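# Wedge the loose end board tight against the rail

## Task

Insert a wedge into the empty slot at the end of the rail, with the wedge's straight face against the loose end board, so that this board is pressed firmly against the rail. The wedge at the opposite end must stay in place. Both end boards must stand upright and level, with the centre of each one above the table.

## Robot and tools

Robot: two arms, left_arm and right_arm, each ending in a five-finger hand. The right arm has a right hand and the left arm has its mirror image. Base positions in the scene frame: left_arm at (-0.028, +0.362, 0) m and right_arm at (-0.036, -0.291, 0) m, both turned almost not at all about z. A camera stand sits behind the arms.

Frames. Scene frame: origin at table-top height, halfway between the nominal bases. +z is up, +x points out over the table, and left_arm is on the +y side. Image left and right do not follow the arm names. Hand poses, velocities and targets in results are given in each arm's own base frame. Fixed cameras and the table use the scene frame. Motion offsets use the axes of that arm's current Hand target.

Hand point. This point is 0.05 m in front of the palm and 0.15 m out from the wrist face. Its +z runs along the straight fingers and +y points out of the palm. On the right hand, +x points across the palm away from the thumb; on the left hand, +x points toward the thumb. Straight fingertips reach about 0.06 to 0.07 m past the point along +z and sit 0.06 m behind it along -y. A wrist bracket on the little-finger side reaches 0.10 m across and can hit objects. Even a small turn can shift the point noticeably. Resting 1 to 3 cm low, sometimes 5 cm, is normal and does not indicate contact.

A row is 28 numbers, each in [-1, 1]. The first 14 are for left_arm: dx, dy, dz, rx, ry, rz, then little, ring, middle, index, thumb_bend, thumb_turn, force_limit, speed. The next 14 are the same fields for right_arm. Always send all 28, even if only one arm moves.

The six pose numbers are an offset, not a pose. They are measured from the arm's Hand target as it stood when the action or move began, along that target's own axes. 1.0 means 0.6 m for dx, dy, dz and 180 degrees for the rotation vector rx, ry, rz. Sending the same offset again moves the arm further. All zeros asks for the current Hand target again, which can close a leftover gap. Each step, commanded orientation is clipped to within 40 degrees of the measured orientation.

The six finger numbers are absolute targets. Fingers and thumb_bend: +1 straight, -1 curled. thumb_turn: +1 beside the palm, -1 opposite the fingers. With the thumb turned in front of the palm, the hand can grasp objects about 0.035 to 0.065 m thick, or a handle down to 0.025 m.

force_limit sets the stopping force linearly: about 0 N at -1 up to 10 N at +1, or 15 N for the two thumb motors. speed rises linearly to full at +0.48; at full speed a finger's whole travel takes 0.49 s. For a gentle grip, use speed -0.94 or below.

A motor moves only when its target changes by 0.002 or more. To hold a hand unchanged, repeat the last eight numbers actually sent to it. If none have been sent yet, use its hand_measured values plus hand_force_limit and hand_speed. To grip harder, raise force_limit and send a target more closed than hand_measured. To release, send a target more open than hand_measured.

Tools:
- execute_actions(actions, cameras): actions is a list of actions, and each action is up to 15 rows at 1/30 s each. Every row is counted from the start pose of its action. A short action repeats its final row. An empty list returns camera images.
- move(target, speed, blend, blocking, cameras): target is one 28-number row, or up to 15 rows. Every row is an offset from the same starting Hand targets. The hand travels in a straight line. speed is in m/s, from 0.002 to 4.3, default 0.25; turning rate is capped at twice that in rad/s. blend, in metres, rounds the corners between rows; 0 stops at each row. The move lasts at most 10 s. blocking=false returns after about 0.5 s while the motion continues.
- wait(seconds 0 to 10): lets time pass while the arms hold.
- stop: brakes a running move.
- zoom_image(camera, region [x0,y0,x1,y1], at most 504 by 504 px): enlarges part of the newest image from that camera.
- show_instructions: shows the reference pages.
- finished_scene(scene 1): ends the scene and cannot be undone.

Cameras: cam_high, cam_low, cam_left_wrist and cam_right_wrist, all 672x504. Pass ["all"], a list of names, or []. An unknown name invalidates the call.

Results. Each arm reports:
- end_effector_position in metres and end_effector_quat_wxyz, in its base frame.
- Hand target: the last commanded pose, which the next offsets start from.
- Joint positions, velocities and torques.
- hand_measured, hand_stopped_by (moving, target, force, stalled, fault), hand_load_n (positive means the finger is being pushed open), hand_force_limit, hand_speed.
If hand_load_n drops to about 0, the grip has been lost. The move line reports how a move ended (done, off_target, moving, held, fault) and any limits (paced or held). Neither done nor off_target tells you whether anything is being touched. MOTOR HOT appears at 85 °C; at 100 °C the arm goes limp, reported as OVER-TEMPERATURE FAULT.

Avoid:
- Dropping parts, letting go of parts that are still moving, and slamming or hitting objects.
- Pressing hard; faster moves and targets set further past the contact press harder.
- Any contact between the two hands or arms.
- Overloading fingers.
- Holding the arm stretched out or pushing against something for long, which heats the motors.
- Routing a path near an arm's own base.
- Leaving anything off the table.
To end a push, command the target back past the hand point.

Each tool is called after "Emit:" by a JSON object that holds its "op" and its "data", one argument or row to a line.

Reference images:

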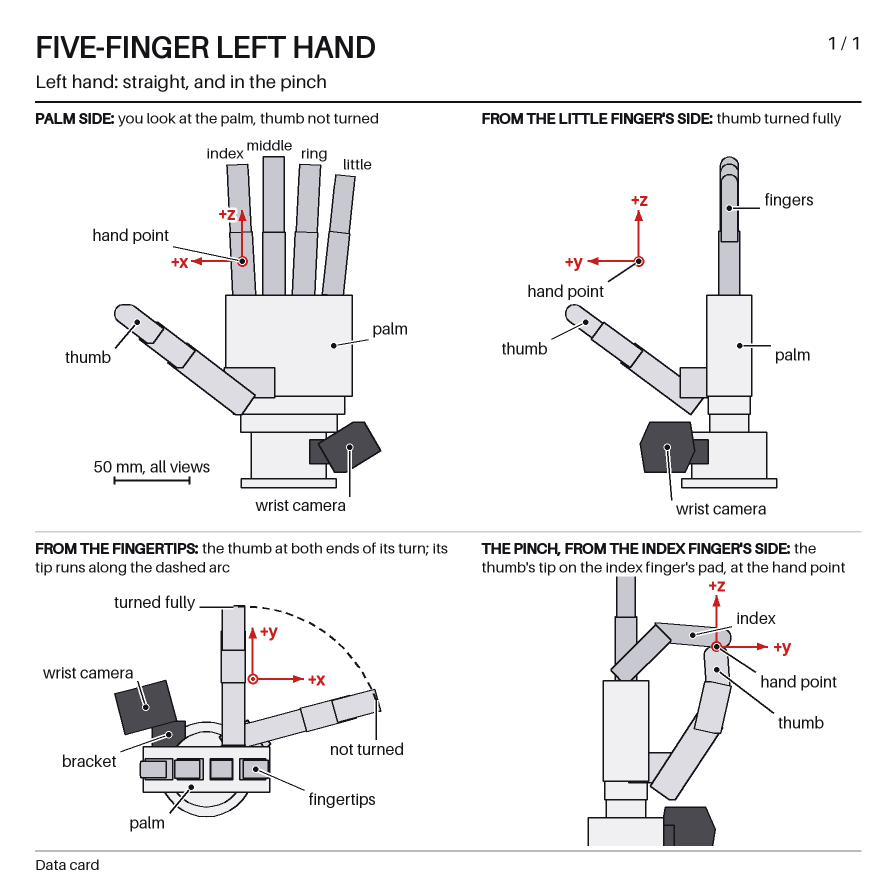

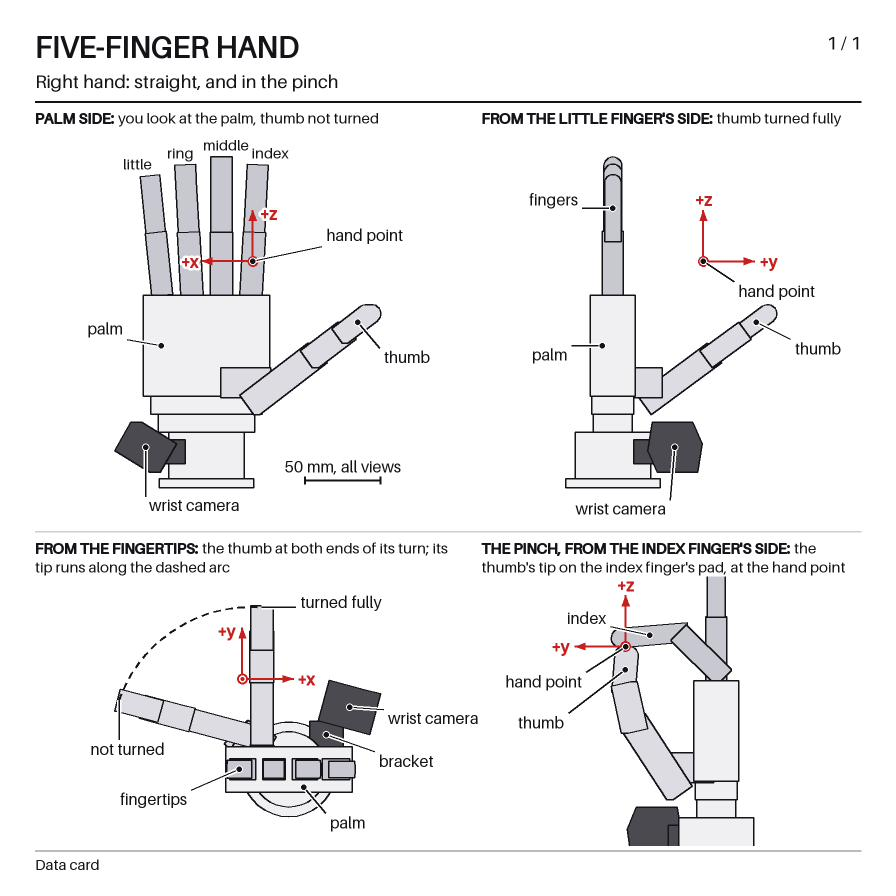

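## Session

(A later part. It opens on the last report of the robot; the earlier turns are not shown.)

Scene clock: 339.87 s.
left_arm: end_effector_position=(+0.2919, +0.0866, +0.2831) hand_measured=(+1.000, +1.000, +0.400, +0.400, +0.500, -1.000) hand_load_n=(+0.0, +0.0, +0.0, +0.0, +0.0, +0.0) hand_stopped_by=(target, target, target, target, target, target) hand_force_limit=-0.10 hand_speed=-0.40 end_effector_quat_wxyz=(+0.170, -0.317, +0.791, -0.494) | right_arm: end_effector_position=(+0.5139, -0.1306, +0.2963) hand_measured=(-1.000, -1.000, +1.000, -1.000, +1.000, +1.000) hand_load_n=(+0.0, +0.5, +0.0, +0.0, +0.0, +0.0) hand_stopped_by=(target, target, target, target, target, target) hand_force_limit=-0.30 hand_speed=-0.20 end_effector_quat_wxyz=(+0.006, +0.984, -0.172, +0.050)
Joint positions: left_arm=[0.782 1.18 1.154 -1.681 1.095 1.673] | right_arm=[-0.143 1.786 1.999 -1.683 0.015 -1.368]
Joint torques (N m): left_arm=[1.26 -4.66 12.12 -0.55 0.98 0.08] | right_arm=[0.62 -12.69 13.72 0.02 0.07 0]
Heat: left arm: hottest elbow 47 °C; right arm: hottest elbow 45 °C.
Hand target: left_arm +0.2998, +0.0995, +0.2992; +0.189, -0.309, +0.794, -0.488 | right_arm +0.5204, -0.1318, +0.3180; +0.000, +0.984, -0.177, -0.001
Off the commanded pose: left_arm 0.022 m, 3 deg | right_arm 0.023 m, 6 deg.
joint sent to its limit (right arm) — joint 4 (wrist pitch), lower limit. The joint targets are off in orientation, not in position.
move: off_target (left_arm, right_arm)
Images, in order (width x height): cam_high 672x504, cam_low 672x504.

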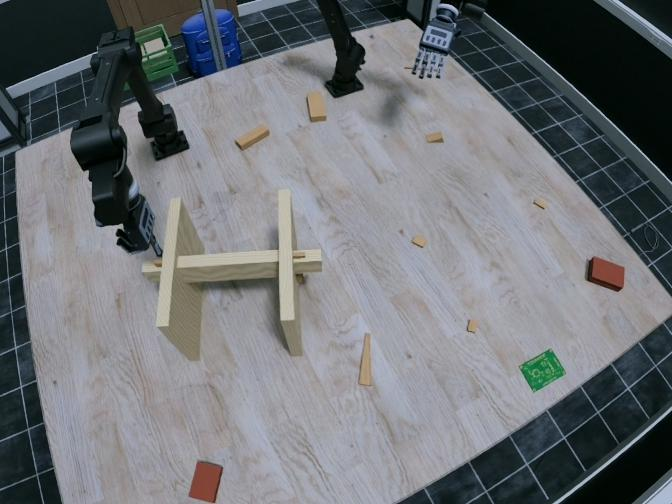

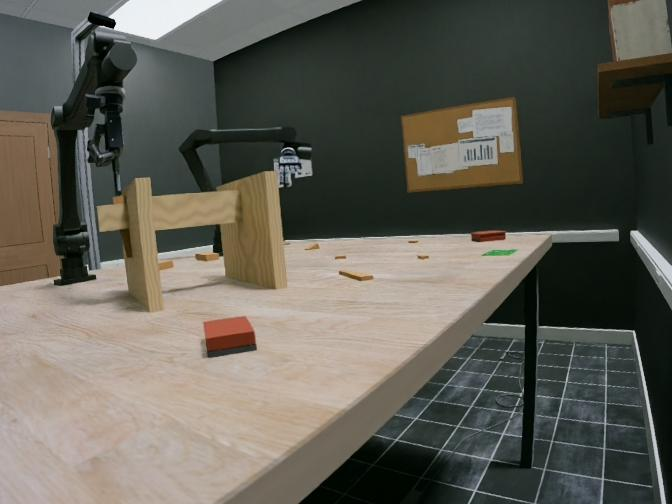

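Emit:
{"op": "move", "data": {
  "target": [
    [0,0,0,0,0,0,1,1,0.4,0.4,0.5,-1,-0.1,-0.4,0,0,-0.0333,0,0,0,-1,-1,1,-1,1,1,-0.3,-0.2],
    [0,0,0,0,0,0,1,1,0.4,0.4,0.5,-1,-0.1,-0.4,0.0090,0.0024,-0.0333,0,0,0,-1,-1,1,-1,1,1,-0.3,-0.2],
    [0,0,0,0,0,0,1,1,0.4,0.4,0.5,-1,-0.1,-0.4,0.0090,0.0024,0.0467,0,0,0,-1,-1,1,-1,1,1,-0.3,-0.2]
  ],
  "speed": 0.08,
  "cameras": ["cam_high","cam_low"]
}}

Emit:
{"op": "zoom_image", "data": {
  "camera": "cam_low",
  "region": [80, 130, 160, 220]
}}

Emit:
{"op": "zoom_image", "data": {
  "camera": "cam_high",
  "region": [130, 220, 210, 290]
}}

Scene clock: 344.83 s.
left_arm: end_effector_position=(+0.2919, +0.0866, +0.2831) hand_measured=(+1.000, +1.000, +0.400, +0.400, +0.500, -1.000) hand_load_n=(+0.0, +0.0, +0.0, -0.5, +0.0, +0.0) hand_stopped_by=(target, target, target, target, target, target) hand_force_limit=-0.10 hand_speed=-0.40 end_effector_quat_wxyz=(+0.170, -0.317, +0.791, -0.494) | right_arm: end_effector_position=(+0.5253, -0.1320, +0.2976) hand_measured=(-1.000, -1.000, +1.000, -1.000, +1.000, +1.000) hand_load_n=(+0.0, +0.0, +0.0, +0.0, +0.0, +0.0) hand_stopped_by=(target, target, target, target, target, target) hand_force_limit=-0.30 hand_speed=-0.20 end_effector_quat_wxyz=(+0.005, +0.983, -0.172, +0.057)
Joint positions: left_arm=[0.782 1.18 1.154 -1.681 1.095 1.673] | right_arm=[-0.143 1.811 2.038 -1.683 0.014 -1.369]
Joint torques (N m): left_arm=[1.32 -4.66 12.1 -0.54 0.98 0.08] | right_arm=[-0.03 -10.81 9.26 0.03 -0.13 -0.01]
Heat: left arm: hottest elbow 47 °C; right arm: hottest elbow 46 °C.
Hand target: left_arm +0.2998, +0.0995, +0.2992; +0.189, -0.309, +0.794, -0.488 | right_arm +0.5250, -0.1350, +0.2900; +0.000, +0.984, -0.176, -0.001
Off the commanded pose: left_arm 0.022 m, 3 deg | right_arm 0.008 m, 7 deg.
joint sent to its limit (right arm) — joint 4 (wrist pitch), lower limit. The joint targets are off in orientation, not in position.
move: off_target (left_arm, right_arm)
Images, in order (width x height): cam_high 672x504, cam_low 672x504.

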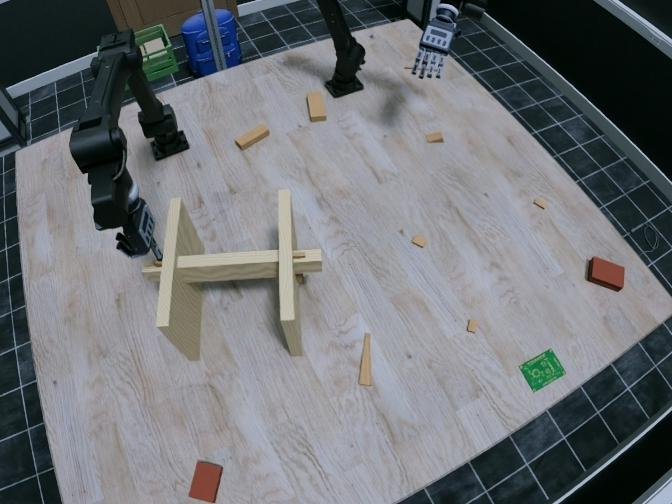

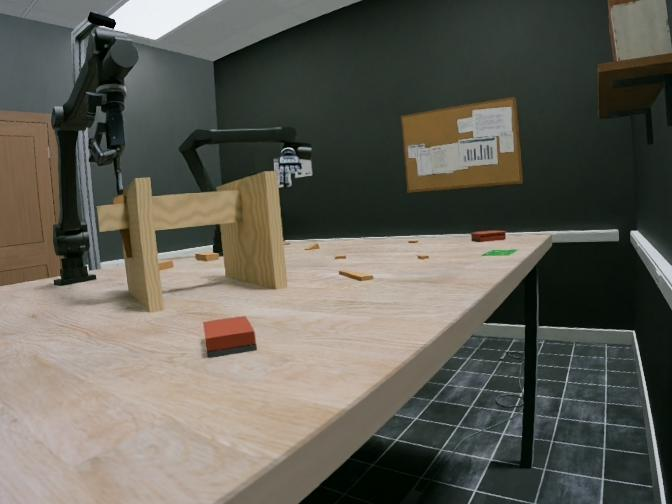

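Scaled by 5.600 from the camera's 672x504 image, which has a finer 960x720 frame.

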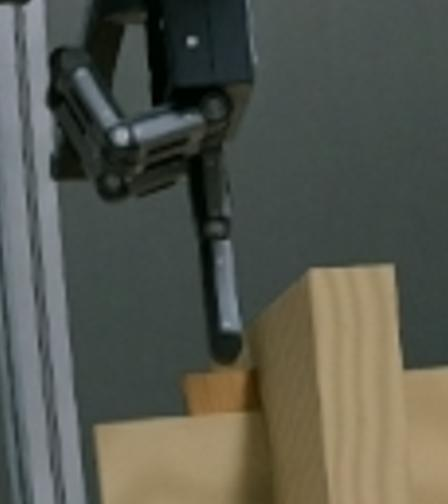

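Scaled by 6.300 from the camera's 672x504 image, which has a finer 960x720 frame.

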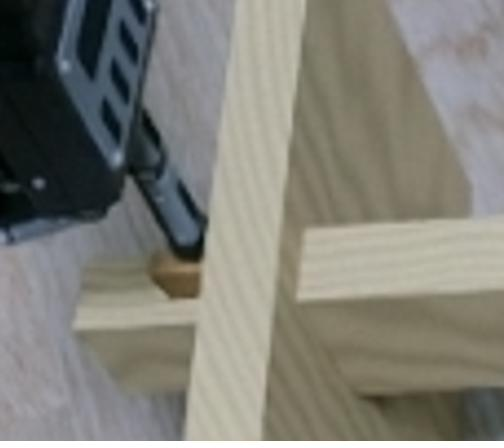

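Emit:
{"op": "move", "data": {
  "target": [
    [0,0,0,0,0,0,1,1,0.4,0.4,0.5,-1,-0.1,-0.4,0.002,0,0.0667,0,0,0,-1,-1,1,-1,1,1,-0.3,-0.2]
  ],
  "speed": 0.04,
  "cameras": ["cam_low"]
}}

Emit:
{"op": "zoom_image", "data": {
  "camera": "cam_low",
  "region": [80, 130, 160, 220]
}}

Scene clock: 346.50 s.
left_arm: end_effector_position=(+0.2919, +0.0866, +0.2831) hand_measured=(+1.000, +1.000, +0.400, +0.400, +0.500, -1.000) hand_load_n=(+0.0, +0.0, +0.0, +0.0, +0.0, +0.0) hand_stopped_by=(target, target, target, target, target, target) hand_force_limit=-0.10 hand_speed=-0.40 end_effector_quat_wxyz=(+0.170, -0.317, +0.791, -0.494) | right_arm: end_effector_position=(+0.5245, -0.1317, +0.2913) hand_measured=(-1.000, -1.000, +1.000, -1.000, +1.000, +1.000) hand_load_n=(+0.0, +0.0, +0.0, +0.0, -0.5, +0.0) hand_stopped_by=(target, target, target, target, target, target) hand_force_limit=-0.30 hand_speed=-0.20 end_effector_quat_wxyz=(+0.001, +0.984, -0.173, +0.050)
Joint positions: left_arm=[0.782 1.18 1.154 -1.681 1.095 1.673] | right_arm=[-0.146 1.817 2.03 -1.683 0.005 -1.369]
Joint torques (N m): left_arm=[1.32 -4.72 12.12 -0.55 0.98 0.08] | right_arm=[-0.09 -8.35 6.97 0.02 -0.17 0.01]
Heat: left arm: hottest elbow 47 °C; right arm: hottest elbow 46 °C.
Hand target: left_arm +0.2998, +0.0995, +0.2992; +0.189, -0.309, +0.794, -0.488 | right_arm +0.5261, -0.1355, +0.2500; +0.000, +0.984, -0.177, -0.001
Off the commanded pose: left_arm 0.022 m, 3 deg | right_arm 0.042 m, 6 deg.
joint sent to its limit (right arm) — joint 4 (wrist pitch), lower limit. The joint targets still meet the commanded pose.
move: off_target (left_arm, right_arm)
Images, in order (width x height): cam_low 672x504.

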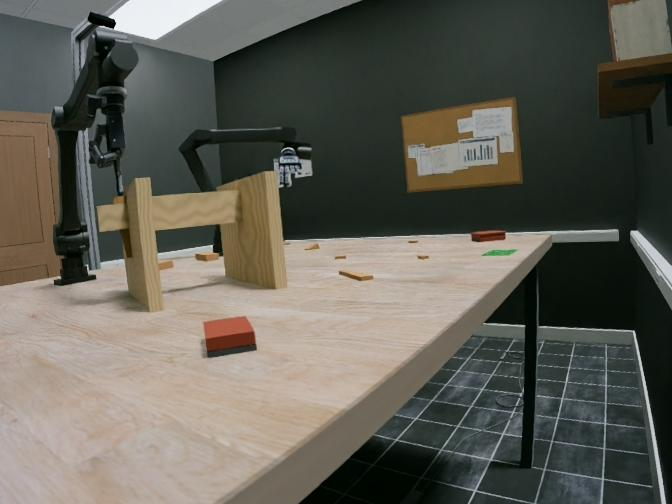

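Scaled by 5.600 from the camera's 672x504 image, which has a finer 960x720 frame.

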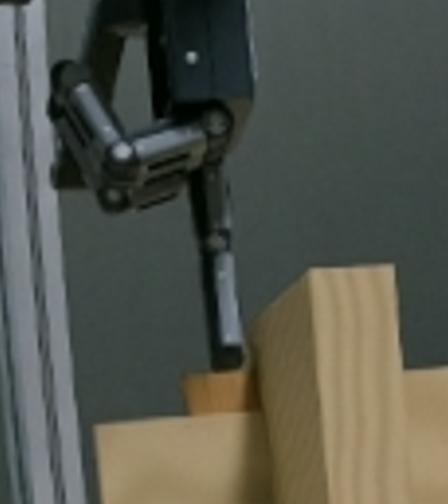

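Emit:
{"op": "move", "data": {
  "target": [
    [0,0,0,0,0,0,1,1,0.4,0.4,0.5,-1,-0.1,-0.4,0.001,0,0.0500,0,0,0,-1,-1,1,-1,1,1,-0.3,-0.2]
  ],
  "speed": 0.04,
  "cameras": ["cam_low"]
}}

Emit:
{"op": "zoom_image", "data": {
  "camera": "cam_low",
  "region": [80, 130, 160, 220]
}}

Scene clock: 347.80 s.
left_arm: end_effector_position=(+0.2919, +0.0866, +0.2831) hand_measured=(+1.000, +1.000, +0.400, +0.400, +0.500, -1.000) hand_load_n=(+0.0, +0.0, +0.0, +0.0, +0.0, +0.0) hand_stopped_by=(target, target, target, target, target, target) hand_force_limit=-0.10 hand_speed=-0.40 end_effector_quat_wxyz=(+0.170, -0.317, +0.791, -0.494) | right_arm: end_effector_position=(+0.5224, -0.1314, +0.2877) hand_measured=(-1.000, -1.000, +1.000, -1.000, +1.000, +1.000) hand_load_n=(+0.0, +0.0, -0.5, +0.0, +0.0, +0.0) hand_stopped_by=(target, target, target, target, target, target) hand_force_limit=-0.30 hand_speed=-0.20 end_effector_quat_wxyz=(+0.000, +0.983, -0.173, +0.065)
Joint positions: left_arm=[0.782 1.18 1.154 -1.681 1.095 1.673] | right_arm=[-0.146 1.783 1.975 -1.632 0.003 -1.369]
Joint torques (N m): left_arm=[1.32 -4.66 12.12 -0.57 0.97 0.07] | right_arm=[-0.15 -6.12 4.62 0.61 -0.16 0.01]
Heat: left arm: hottest elbow 47 °C; right arm: hottest elbow 45 °C.
Hand target: left_arm +0.2998, +0.0995, +0.2992; +0.189, -0.309, +0.794, -0.488 | right_arm +0.5266, -0.1357, +0.2199; +0.000, +0.984, -0.177, -0.001
Off the commanded pose: left_arm 0.022 m, 3 deg | right_arm 0.068 m, 8 deg.
move: off_target (left_arm, right_arm)
Images, in order (width x height): cam_low 672x504.

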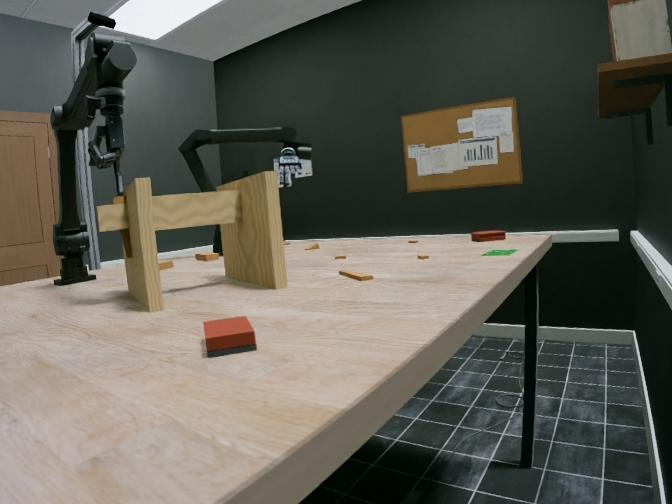

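Scaled by 5.600 from the camera's 672x504 image, which has a finer 960x720 frame.

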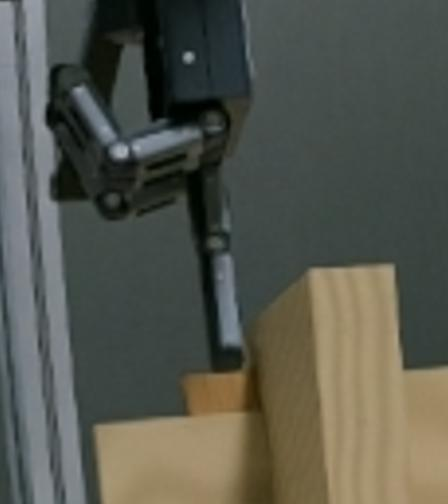

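Emit:
{"op": "move", "data": {
  "target": [
    [0,0,0,0,0,0,1,1,0.4,0.4,0.5,-1,-0.1,-0.4,0.001,0,0.0367,0,0,0,-1,-1,1,-1,1,1,-0.3,-0.2]
  ],
  "speed": 0.04,
  "cameras": ["cam_low","cam_high"]
}}

Emit:
{"op": "zoom_image", "data": {
  "camera": "cam_low",
  "region": [80, 130, 160, 220]
}}

Emit:
{"op": "zoom_image", "data": {
  "camera": "cam_high",
  "region": [130, 220, 210, 290]
}}

Scene clock: 350.03 s.
left_arm: end_effector_position=(+0.2919, +0.0866, +0.2831) hand_measured=(+1.000, +1.000, +0.400, +0.400, +0.500, -1.000) hand_load_n=(+0.0, +0.0, +0.0, +0.0, +0.0, +0.0) hand_stopped_by=(target, target, target, target, target, target) hand_force_limit=-0.10 hand_speed=-0.40 end_effector_quat_wxyz=(+0.170, -0.317, +0.791, -0.494) | right_arm: end_effector_position=(+0.5211, -0.1325, +0.2825) hand_measured=(-1.000, -1.000, +1.000, -1.000, +1.000, +1.000) hand_load_n=(+0.0, +0.0, -0.5, +0.0, +0.0, +0.5) hand_stopped_by=(target, target, target, target, target, target) hand_force_limit=-0.30 hand_speed=-0.20 end_effector_quat_wxyz=(-0.001, +0.982, -0.174, +0.079)
Joint positions: left_arm=[0.782 1.18 1.154 -1.681 1.095 1.673] | right_arm=[-0.149 1.754 1.921 -1.579 0.003 -1.369]
Joint torques (N m): left_arm=[1.2 -4.54 12.08 -0.55 0.98 0.07] | right_arm=[0.09 -4.19 3.75 0.65 -0.15 0.01]
Heat: left arm: hottest elbow 47 °C; right arm: hottest elbow 45 °C.
Hand target: left_arm +0.2998, +0.0995, +0.2992; +0.189, -0.309, +0.794, -0.488 | right_arm +0.5271, -0.1359, +0.1979; +0.000, +0.984, -0.177, -0.001
Off the commanded pose: left_arm 0.022 m, 3 deg | right_arm 0.085 m, 9 deg.
move: off_target (left_arm, right_arm)
Images, in order (width x height): cam_high 672x504, cam_low 672x504.

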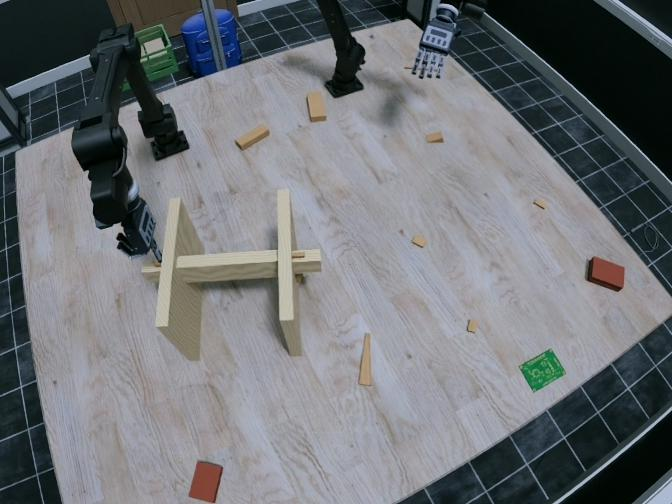

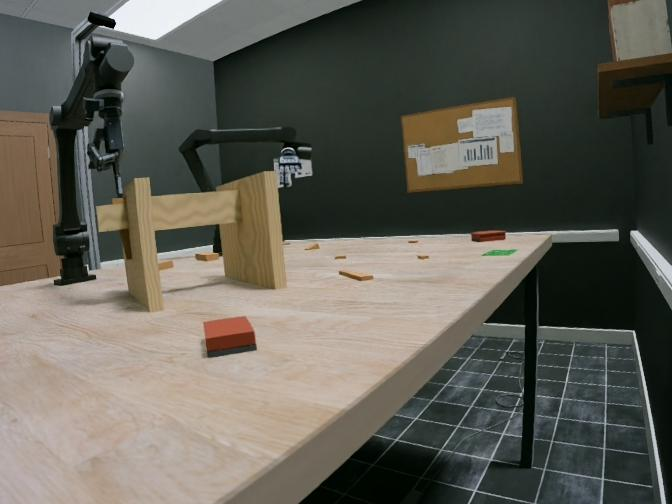

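Scaled by 5.600 from the camera's 672x504 image, which has a finer 960x720 frame.

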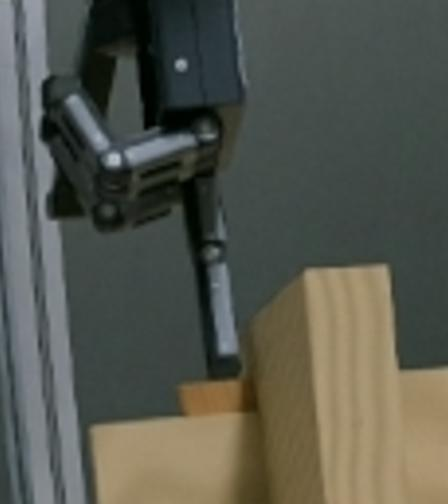

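Scaled by 6.300 from the camera's 672x504 image, which has a finer 960x720 frame.

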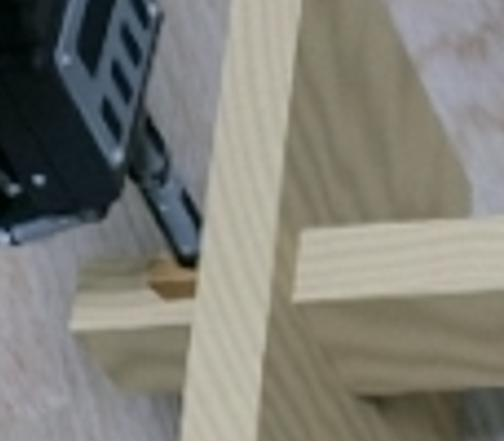

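Emit:
{"op": "move", "data": {
  "target": [
    [0,0,0,0,0,0,1,1,0.4,0.4,0.5,-1,-0.1,-0.4,0,0,-0.2400,0,0,0,-1,-1,1,-1,1,1,-0.3,-0.2]
  ],
  "speed": 0.1,
  "cameras": ["all"]
}}

Emit:
{"op": "zoom_image", "data": {
  "camera": "cam_low",
  "region": [90, 165, 290, 315]
}}

Emit:
{"op": "zoom_image", "data": {
  "camera": "cam_high",
  "region": [130, 230, 190, 290]
}}

Emit:
{"op": "zoom_image", "data": {
  "camera": "cam_high",
  "region": [270, 225, 330, 285]
}}

Scene clock: 352.87 s.
left_arm: end_effector_position=(+0.2919, +0.0866, +0.2831) hand_measured=(+1.000, +1.000, +0.400, +0.400, +0.500, -1.000) hand_load_n=(+0.0, +0.0, +0.0, +0.0, +0.0, +0.0) hand_stopped_by=(target, target, target, target, target, target) hand_force_limit=-0.10 hand_speed=-0.40 end_effector_quat_wxyz=(+0.170, -0.317, +0.791, -0.494) | right_arm: end_effector_position=(+0.5207, -0.1364, +0.3223) hand_measured=(-1.000, -1.000, +1.000, -1.000, +1.000, +1.000) hand_load_n=(+0.0, +0.0, +0.0, +0.0, +0.0, -0.5) hand_stopped_by=(target, target, target, target, target, target) hand_force_limit=-0.30 hand_speed=-0.20 end_effector_quat_wxyz=(+0.009, +0.981, -0.174, +0.083)
Joint positions: left_arm=[0.782 1.18 1.154 -1.681 1.095 1.673] | right_arm=[-0.149 1.776 2.055 -1.683 0.023 -1.371]
Joint torques (N m): left_arm=[1.32 -4.6 12.12 -0.55 0.97 0.07] | right_arm=[0.91 -12.34 13.59 0.12 0.08 -0.05]
Heat: left arm: hottest elbow 47 °C; right arm: hottest elbow 45 °C.
Hand target: left_arm +0.2998, +0.0995, +0.2992; +0.189, -0.309, +0.794, -0.488 | right_arm +0.5273, -0.1360, +0.3421; +0.000, +0.984, -0.177, -0.001
Off the commanded pose: left_arm 0.022 m, 3 deg | right_arm 0.021 m, 10 deg.
joint sent to its limit (right arm) — joint 4 (wrist pitch), lower limit. The joint targets are off in orientation, not in position.
move: off_target (left_arm, right_arm)
camera_calibration:
cam_left_wrist: T_world_to_cam=[[0.163589, -0.438708, 0.883614, -0.263549], [-0.977942, -0.190034, 0.0867017, 0.280619], [0.12988, -0.878307, -0.460118, 0.282224], [0, 0, 0, 1]] pos_world=[0.280887, 0.185586, 0.338402]
cam_right_wrist: T_world_to_cam=[[-0.0927793, -0.992392, 0.0809387, -0.11878], [-0.911077, 0.117406, 0.395163, 0.356204], [-0.40166, -0.0370784, -0.915038, 0.615643], [0, 0, 0, 1]] pos_world=[0.560788, -0.13687, 0.432192]

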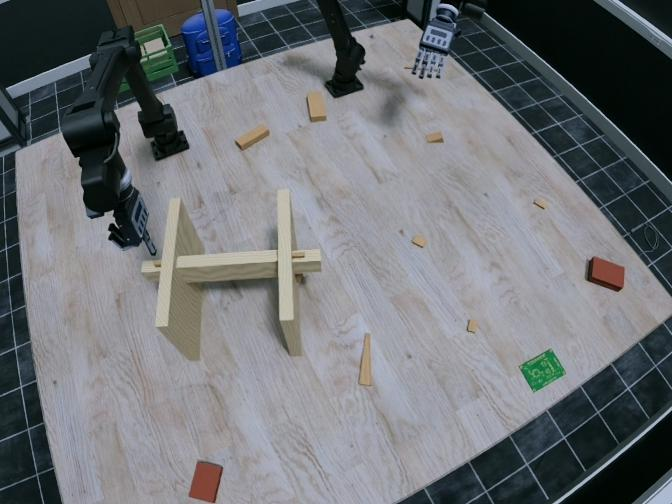

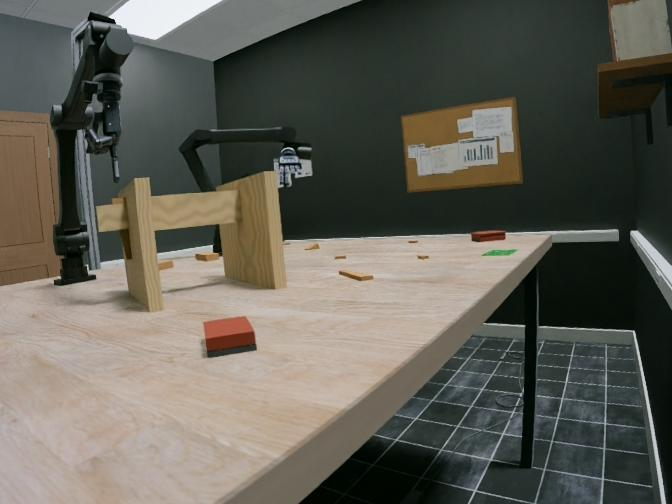

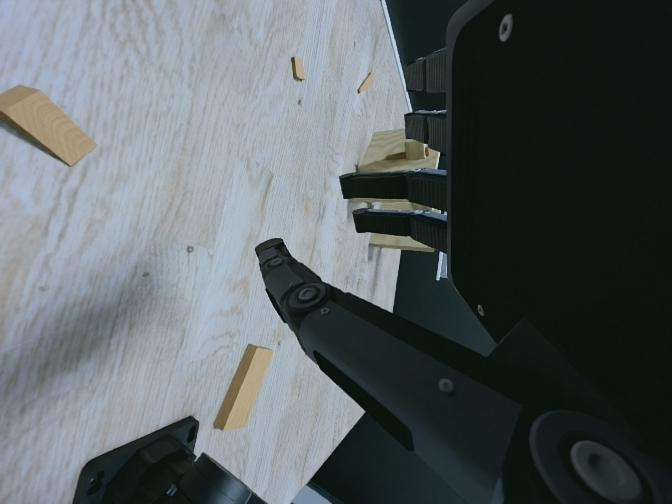

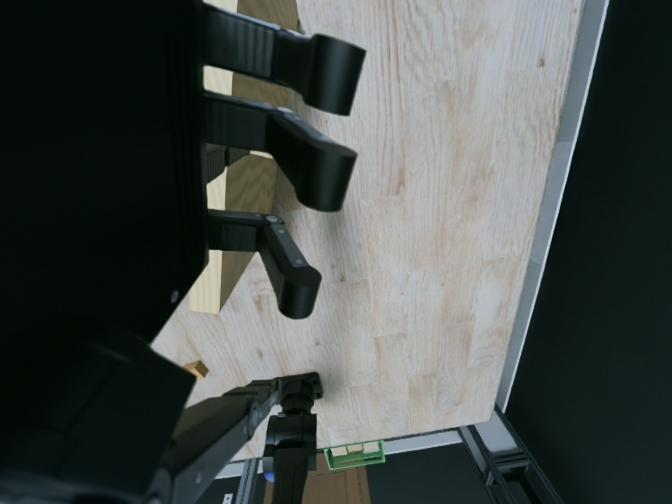

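Scaled by 2.520 from the camera's 672x504 image, which has a finer 960x720 frame.

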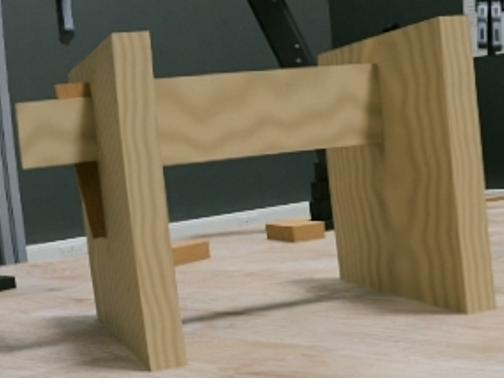

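Scaled by 8.400 from the camera's 672x504 image, which has a finer 960x720 frame.

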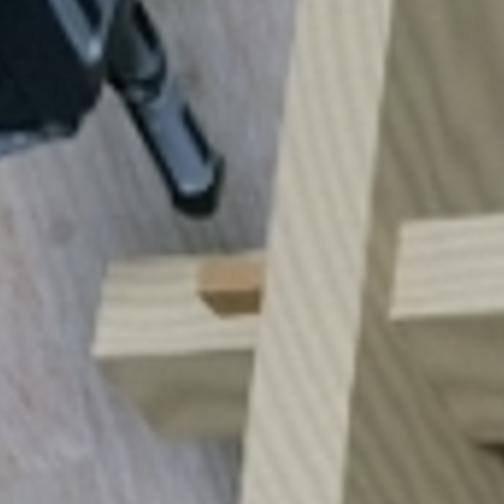

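Scaled by 8.400 from the camera's 672x504 image, which has a finer 960x720 frame.

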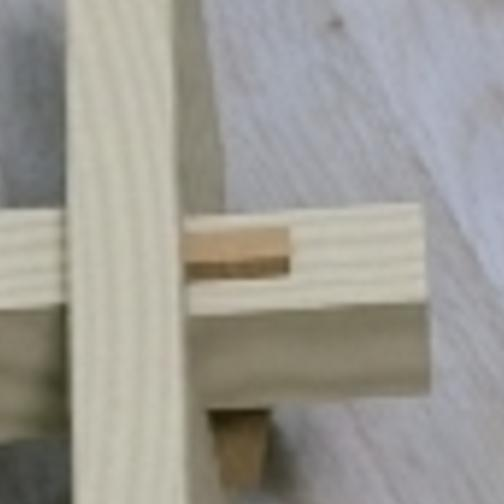

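Emit:
{"op": "zoom_image", "data": {
  "camera": "cam_high",
  "region": [150, 180, 300, 340]
}}

Emit:
{"op": "zoom_image", "data": {
  "camera": "cam_high",
  "region": [150, 230, 320, 370]
}}

Scaled by 3.150 from the camera's 672x504 image, which has a finer 960x720 frame.

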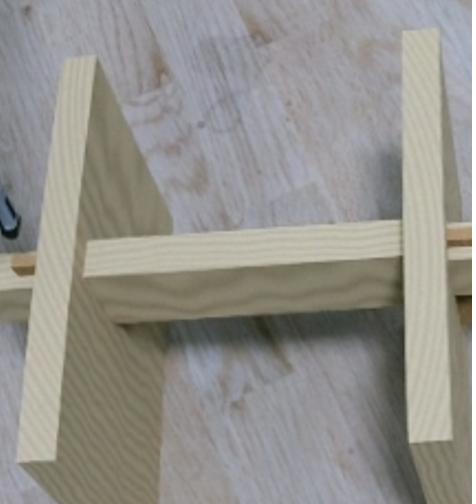

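Scaled by 2.965 from the camera's 672x504 image, which has a finer 960x720 frame.

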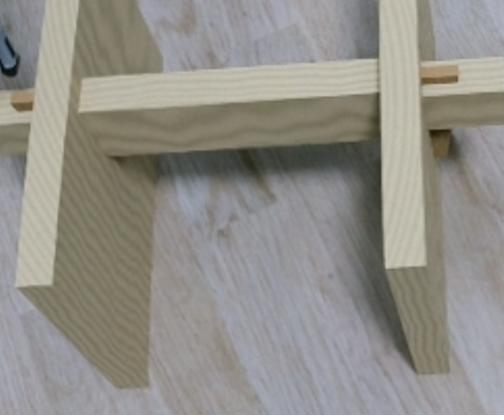

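Emit:
{"op": "move", "data": {
  "target": [
    [0,0,0,0,0,0,1,1,0.4,0.4,0.5,-1,-0.1,-0.4,0,0,-0.05,0,0,0,-1,-1,-1,-1,1,1,-0.3,-0.1],
    [0,0,0,0,0,0,1,1,0.4,0.4,0.5,-1,-0.1,-0.4,0.0235,-0.2859,-0.05,0,0,0,-1,-1,-1,-1,1,1,-0.3,-0.1],
    [0,0,0,0,0,0,1,1,0.4,0.4,0.5,-1,-0.1,-0.4,0.0235,-0.2859,0.04,0,0,0,-1,-1,-1,-1,1,1,-0.3,-0.1]
  ],
  "speed": 0.2,
  "cameras": ["cam_high","cam_right_wrist"]
}}

Emit:
{"op": "zoom_image", "data": {
  "camera": "cam_right_wrist",
  "region": [340, 130, 480, 270]
}}

Scene clock: 360.57 s.
left_arm: end_effector_position=(+0.2919, +0.0866, +0.2831) hand_measured=(+1.000, +1.000, +0.400, +0.400, +0.500, -1.000) hand_load_n=(+0.0, +0.0, +0.0, +0.0, +0.0, +0.0) hand_stopped_by=(target, target, target, target, target, target) hand_force_limit=-0.10 hand_speed=-0.40 end_effector_quat_wxyz=(+0.170, -0.317, +0.791, -0.494) | right_arm: end_effector_position=(+0.5991, +0.0242, +0.3235) hand_measured=(-1.000, -1.000, -1.000, -1.000, +1.000, +1.000) hand_load_n=(+0.0, +0.0, +0.0, +0.0, +0.0, +0.0) hand_stopped_by=(target, target, target, target, target, target) hand_force_limit=-0.30 hand_speed=-0.10 end_effector_quat_wxyz=(-0.023, +0.979, -0.158, +0.127)
Joint positions: left_arm=[0.782 1.18 1.154 -1.681 1.095 1.673] | right_arm=[0.119 1.95 2.321 -1.683 0.025 -1.136]
Joint torques (N m): left_arm=[1.38 -4.78 12.14 -0.55 0.98 0.07] | right_arm=[0.03 -12.69 9.63 0.24 -0.12 0.08]
Heat: left arm: hottest elbow 47 °C; right arm: hottest elbow 46 °C.
Hand target: left_arm +0.2998, +0.0995, +0.2992; +0.189, -0.309, +0.794, -0.488 | right_arm +0.6001, +0.0200, +0.3178; +0.000, +0.984, -0.177, -0.001
Off the commanded pose: left_arm 0.022 m, 3 deg | right_arm 0.007 m, 15 deg.
joint sent to its limit (right arm) — joint 4 (wrist pitch), lower limit. The joint targets are off in orientation, not in position.
move: off_target (left_arm, right_arm)
camera_calibration:
cam_right_wrist: T_world_to_cam=[[-0.0608604, -0.997754, 0.0279977, 0.0458651], [-0.948783, 0.0665396, 0.308841, 0.460072], [-0.31001, -0.00776762, -0.950702, 0.610025], [0, 0, 0, 1]] pos_world=[0.628414, 0.0198874, 0.436579]
Images, in order (width x height): cam_high 672x504, cam_right_wrist 672x504.

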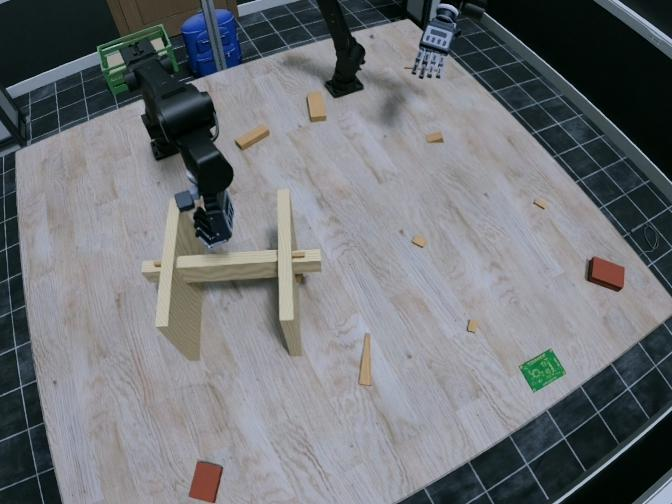

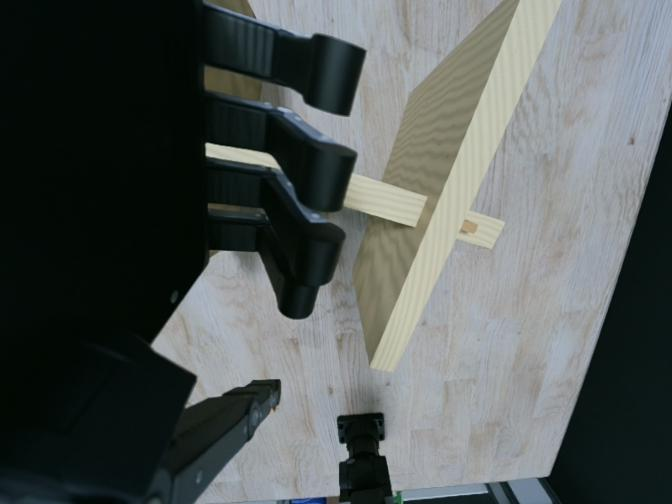

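Scaled by 3.600 from the camera's 672x504 image, which has a finer 960x720 frame.

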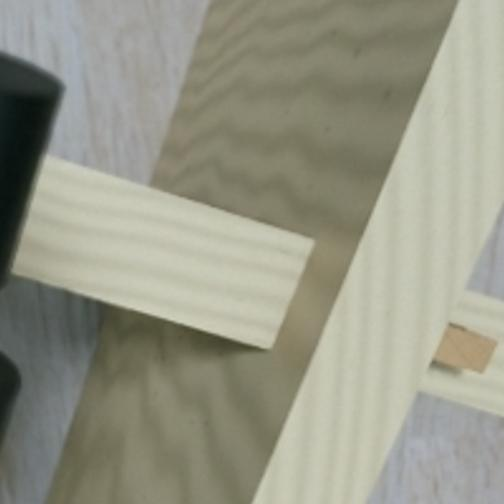

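Emit:
{"op": "zoom_image", "data": {
  "camera": "cam_right_wrist",
  "region": [400, 180, 450, 240]
}}

Emit:
{"op": "zoom_image", "data": {
  "camera": "cam_right_wrist",
  "region": [445, 195, 515, 255]
}}

Scaled by 8.400 from the camera's 672x504 image, which has a finer 960x720 frame.

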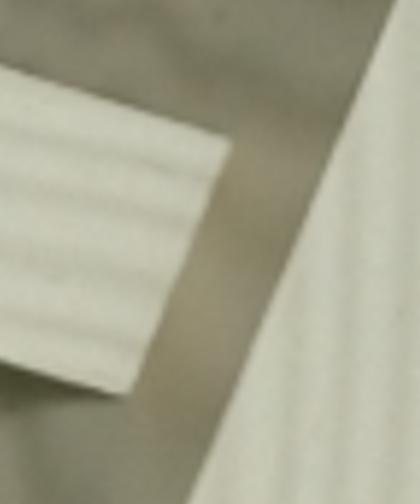

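Scaled by 7.200 from the camera's 672x504 image, which has a finer 960x720 frame.

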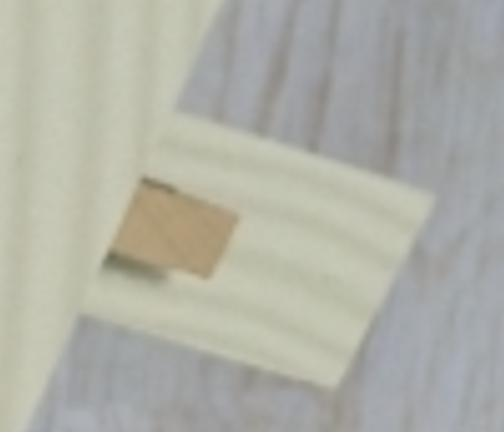

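Emit:
{"op": "move", "data": {
  "target": [
    [0,0,0,0,0,0,1,1,0.4,0.4,0.5,-1,-0.1,-0.4,0,0.0917,0,0,0,0,-1,-1,-1,-1,1,1,-0.3,-0.1],
    [0,0,0,0,0,0,1,1,0.4,0.4,0.5,-1,-0.1,-0.4,0,0.0917,0.05,0,0,0,-1,-1,-1,-1,1,1,-0.3,-0.1]
  ],
  "speed": 0.12,
  "cameras": ["cam_high","cam_right_wrist"]
}}

Emit:
{"op": "zoom_image", "data": {
  "camera": "cam_right_wrist",
  "region": [340, 100, 440, 240]
}}

Scene clock: 364.57 s.
left_arm: end_effector_position=(+0.2919, +0.0866, +0.2831) hand_measured=(+1.000, +1.000, +0.400, +0.400, +0.500, -1.000) hand_load_n=(-0.5, +0.0, +0.0, +0.0, +0.0, +0.0) hand_stopped_by=(target, target, target, target, target, target) hand_force_limit=-0.10 hand_speed=-0.40 end_effector_quat_wxyz=(+0.170, -0.317, +0.791, -0.494) | right_arm: end_effector_position=(+0.5797, -0.0278, +0.2963) hand_measured=(-1.000, -1.000, -1.000, -1.000, +1.000, +1.000) hand_load_n=(+0.0, +0.0, +0.0, +0.0, +0.0, +0.0) hand_stopped_by=(target, target, target, target, target, target) hand_force_limit=-0.30 hand_speed=-0.10 end_effector_quat_wxyz=(-0.009, +0.982, -0.169, +0.084)
Joint positions: left_arm=[0.782 1.18 1.154 -1.681 1.095 1.673] | right_arm=[0.035 1.924 2.205 -1.683 0.016 -1.195]
Joint torques (N m): left_arm=[1.32 -4.66 12.14 -0.54 0.97 0.07] | right_arm=[-0.15 -12.75 9.44 0.12 -0.13 -0.02]
Heat: left arm: hottest elbow 47 °C; right arm: hottest elbow 46 °C.
Hand target: left_arm +0.2998, +0.0995, +0.2992; +0.189, -0.309, +0.794, -0.488 | right_arm +0.5810, -0.0317, +0.2880; +0.000, +0.984, -0.177, -0.001
Off the commanded pose: left_arm 0.022 m, 3 deg | right_arm 0.009 m, 10 deg.
joint sent to its limit (right arm) — joint 4 (wrist pitch), lower limit. The joint targets are off in orientation, not in position.
move: off_target (left_arm, right_arm)
camera_calibration:
cam_right_wrist: T_world_to_cam=[[-0.0810561, -0.995666, 0.0456019, 0.0000759885], [-0.91558, 0.092461, 0.391363, 0.410498], [-0.393883, -0.0100298, -0.919106, 0.616959], [0, 0, 0, 1]] pos_world=[0.618859, -0.0316914, 0.406394]
Images, in order (width x height): cam_high 672x504, cam_right_wrist 672x504.

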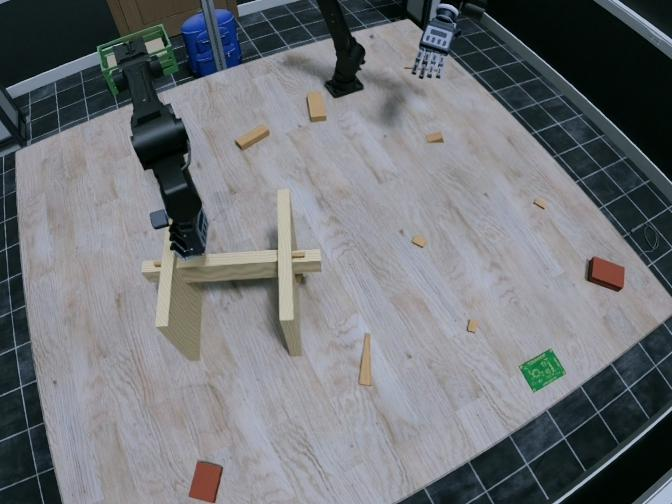

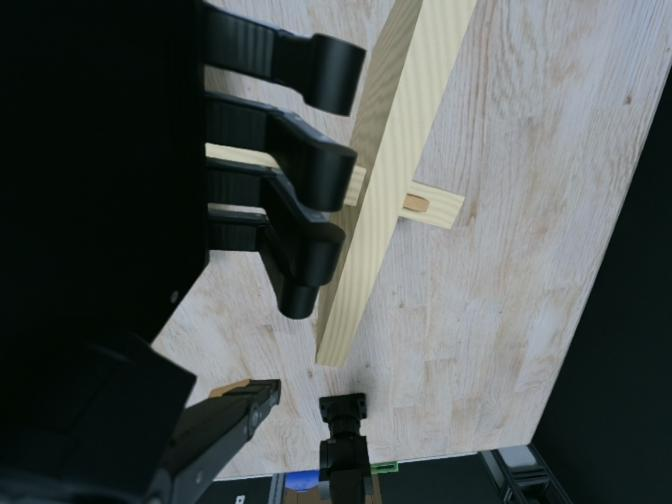

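Scaled by 3.600 from the camera's 672x504 image, which has a finer 960x720 frame.

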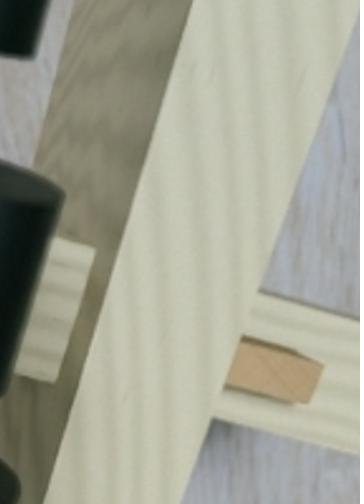

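Emit:
{"op": "zoom_image", "data": {
  "camera": "cam_right_wrist",
  "region": [340, 160, 385, 220]
}}

Emit:
{"op": "zoom_image", "data": {
  "camera": "cam_right_wrist",
  "region": [395, 170, 475, 240]
}}

Scaled by 8.400 from the camera's 672x504 image, which has a finer 960x720 frame.

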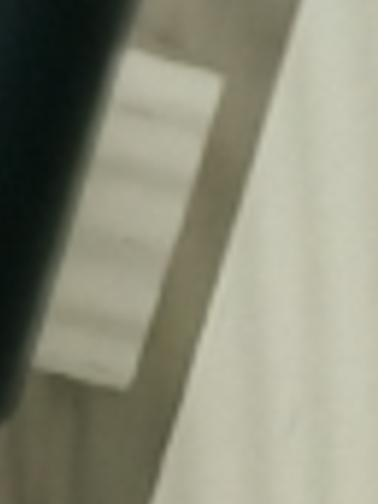

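Scaled by 6.300 from the camera's 672x504 image, which has a finer 960x720 frame.

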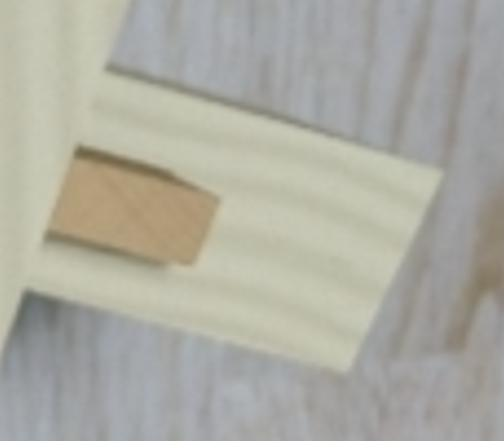

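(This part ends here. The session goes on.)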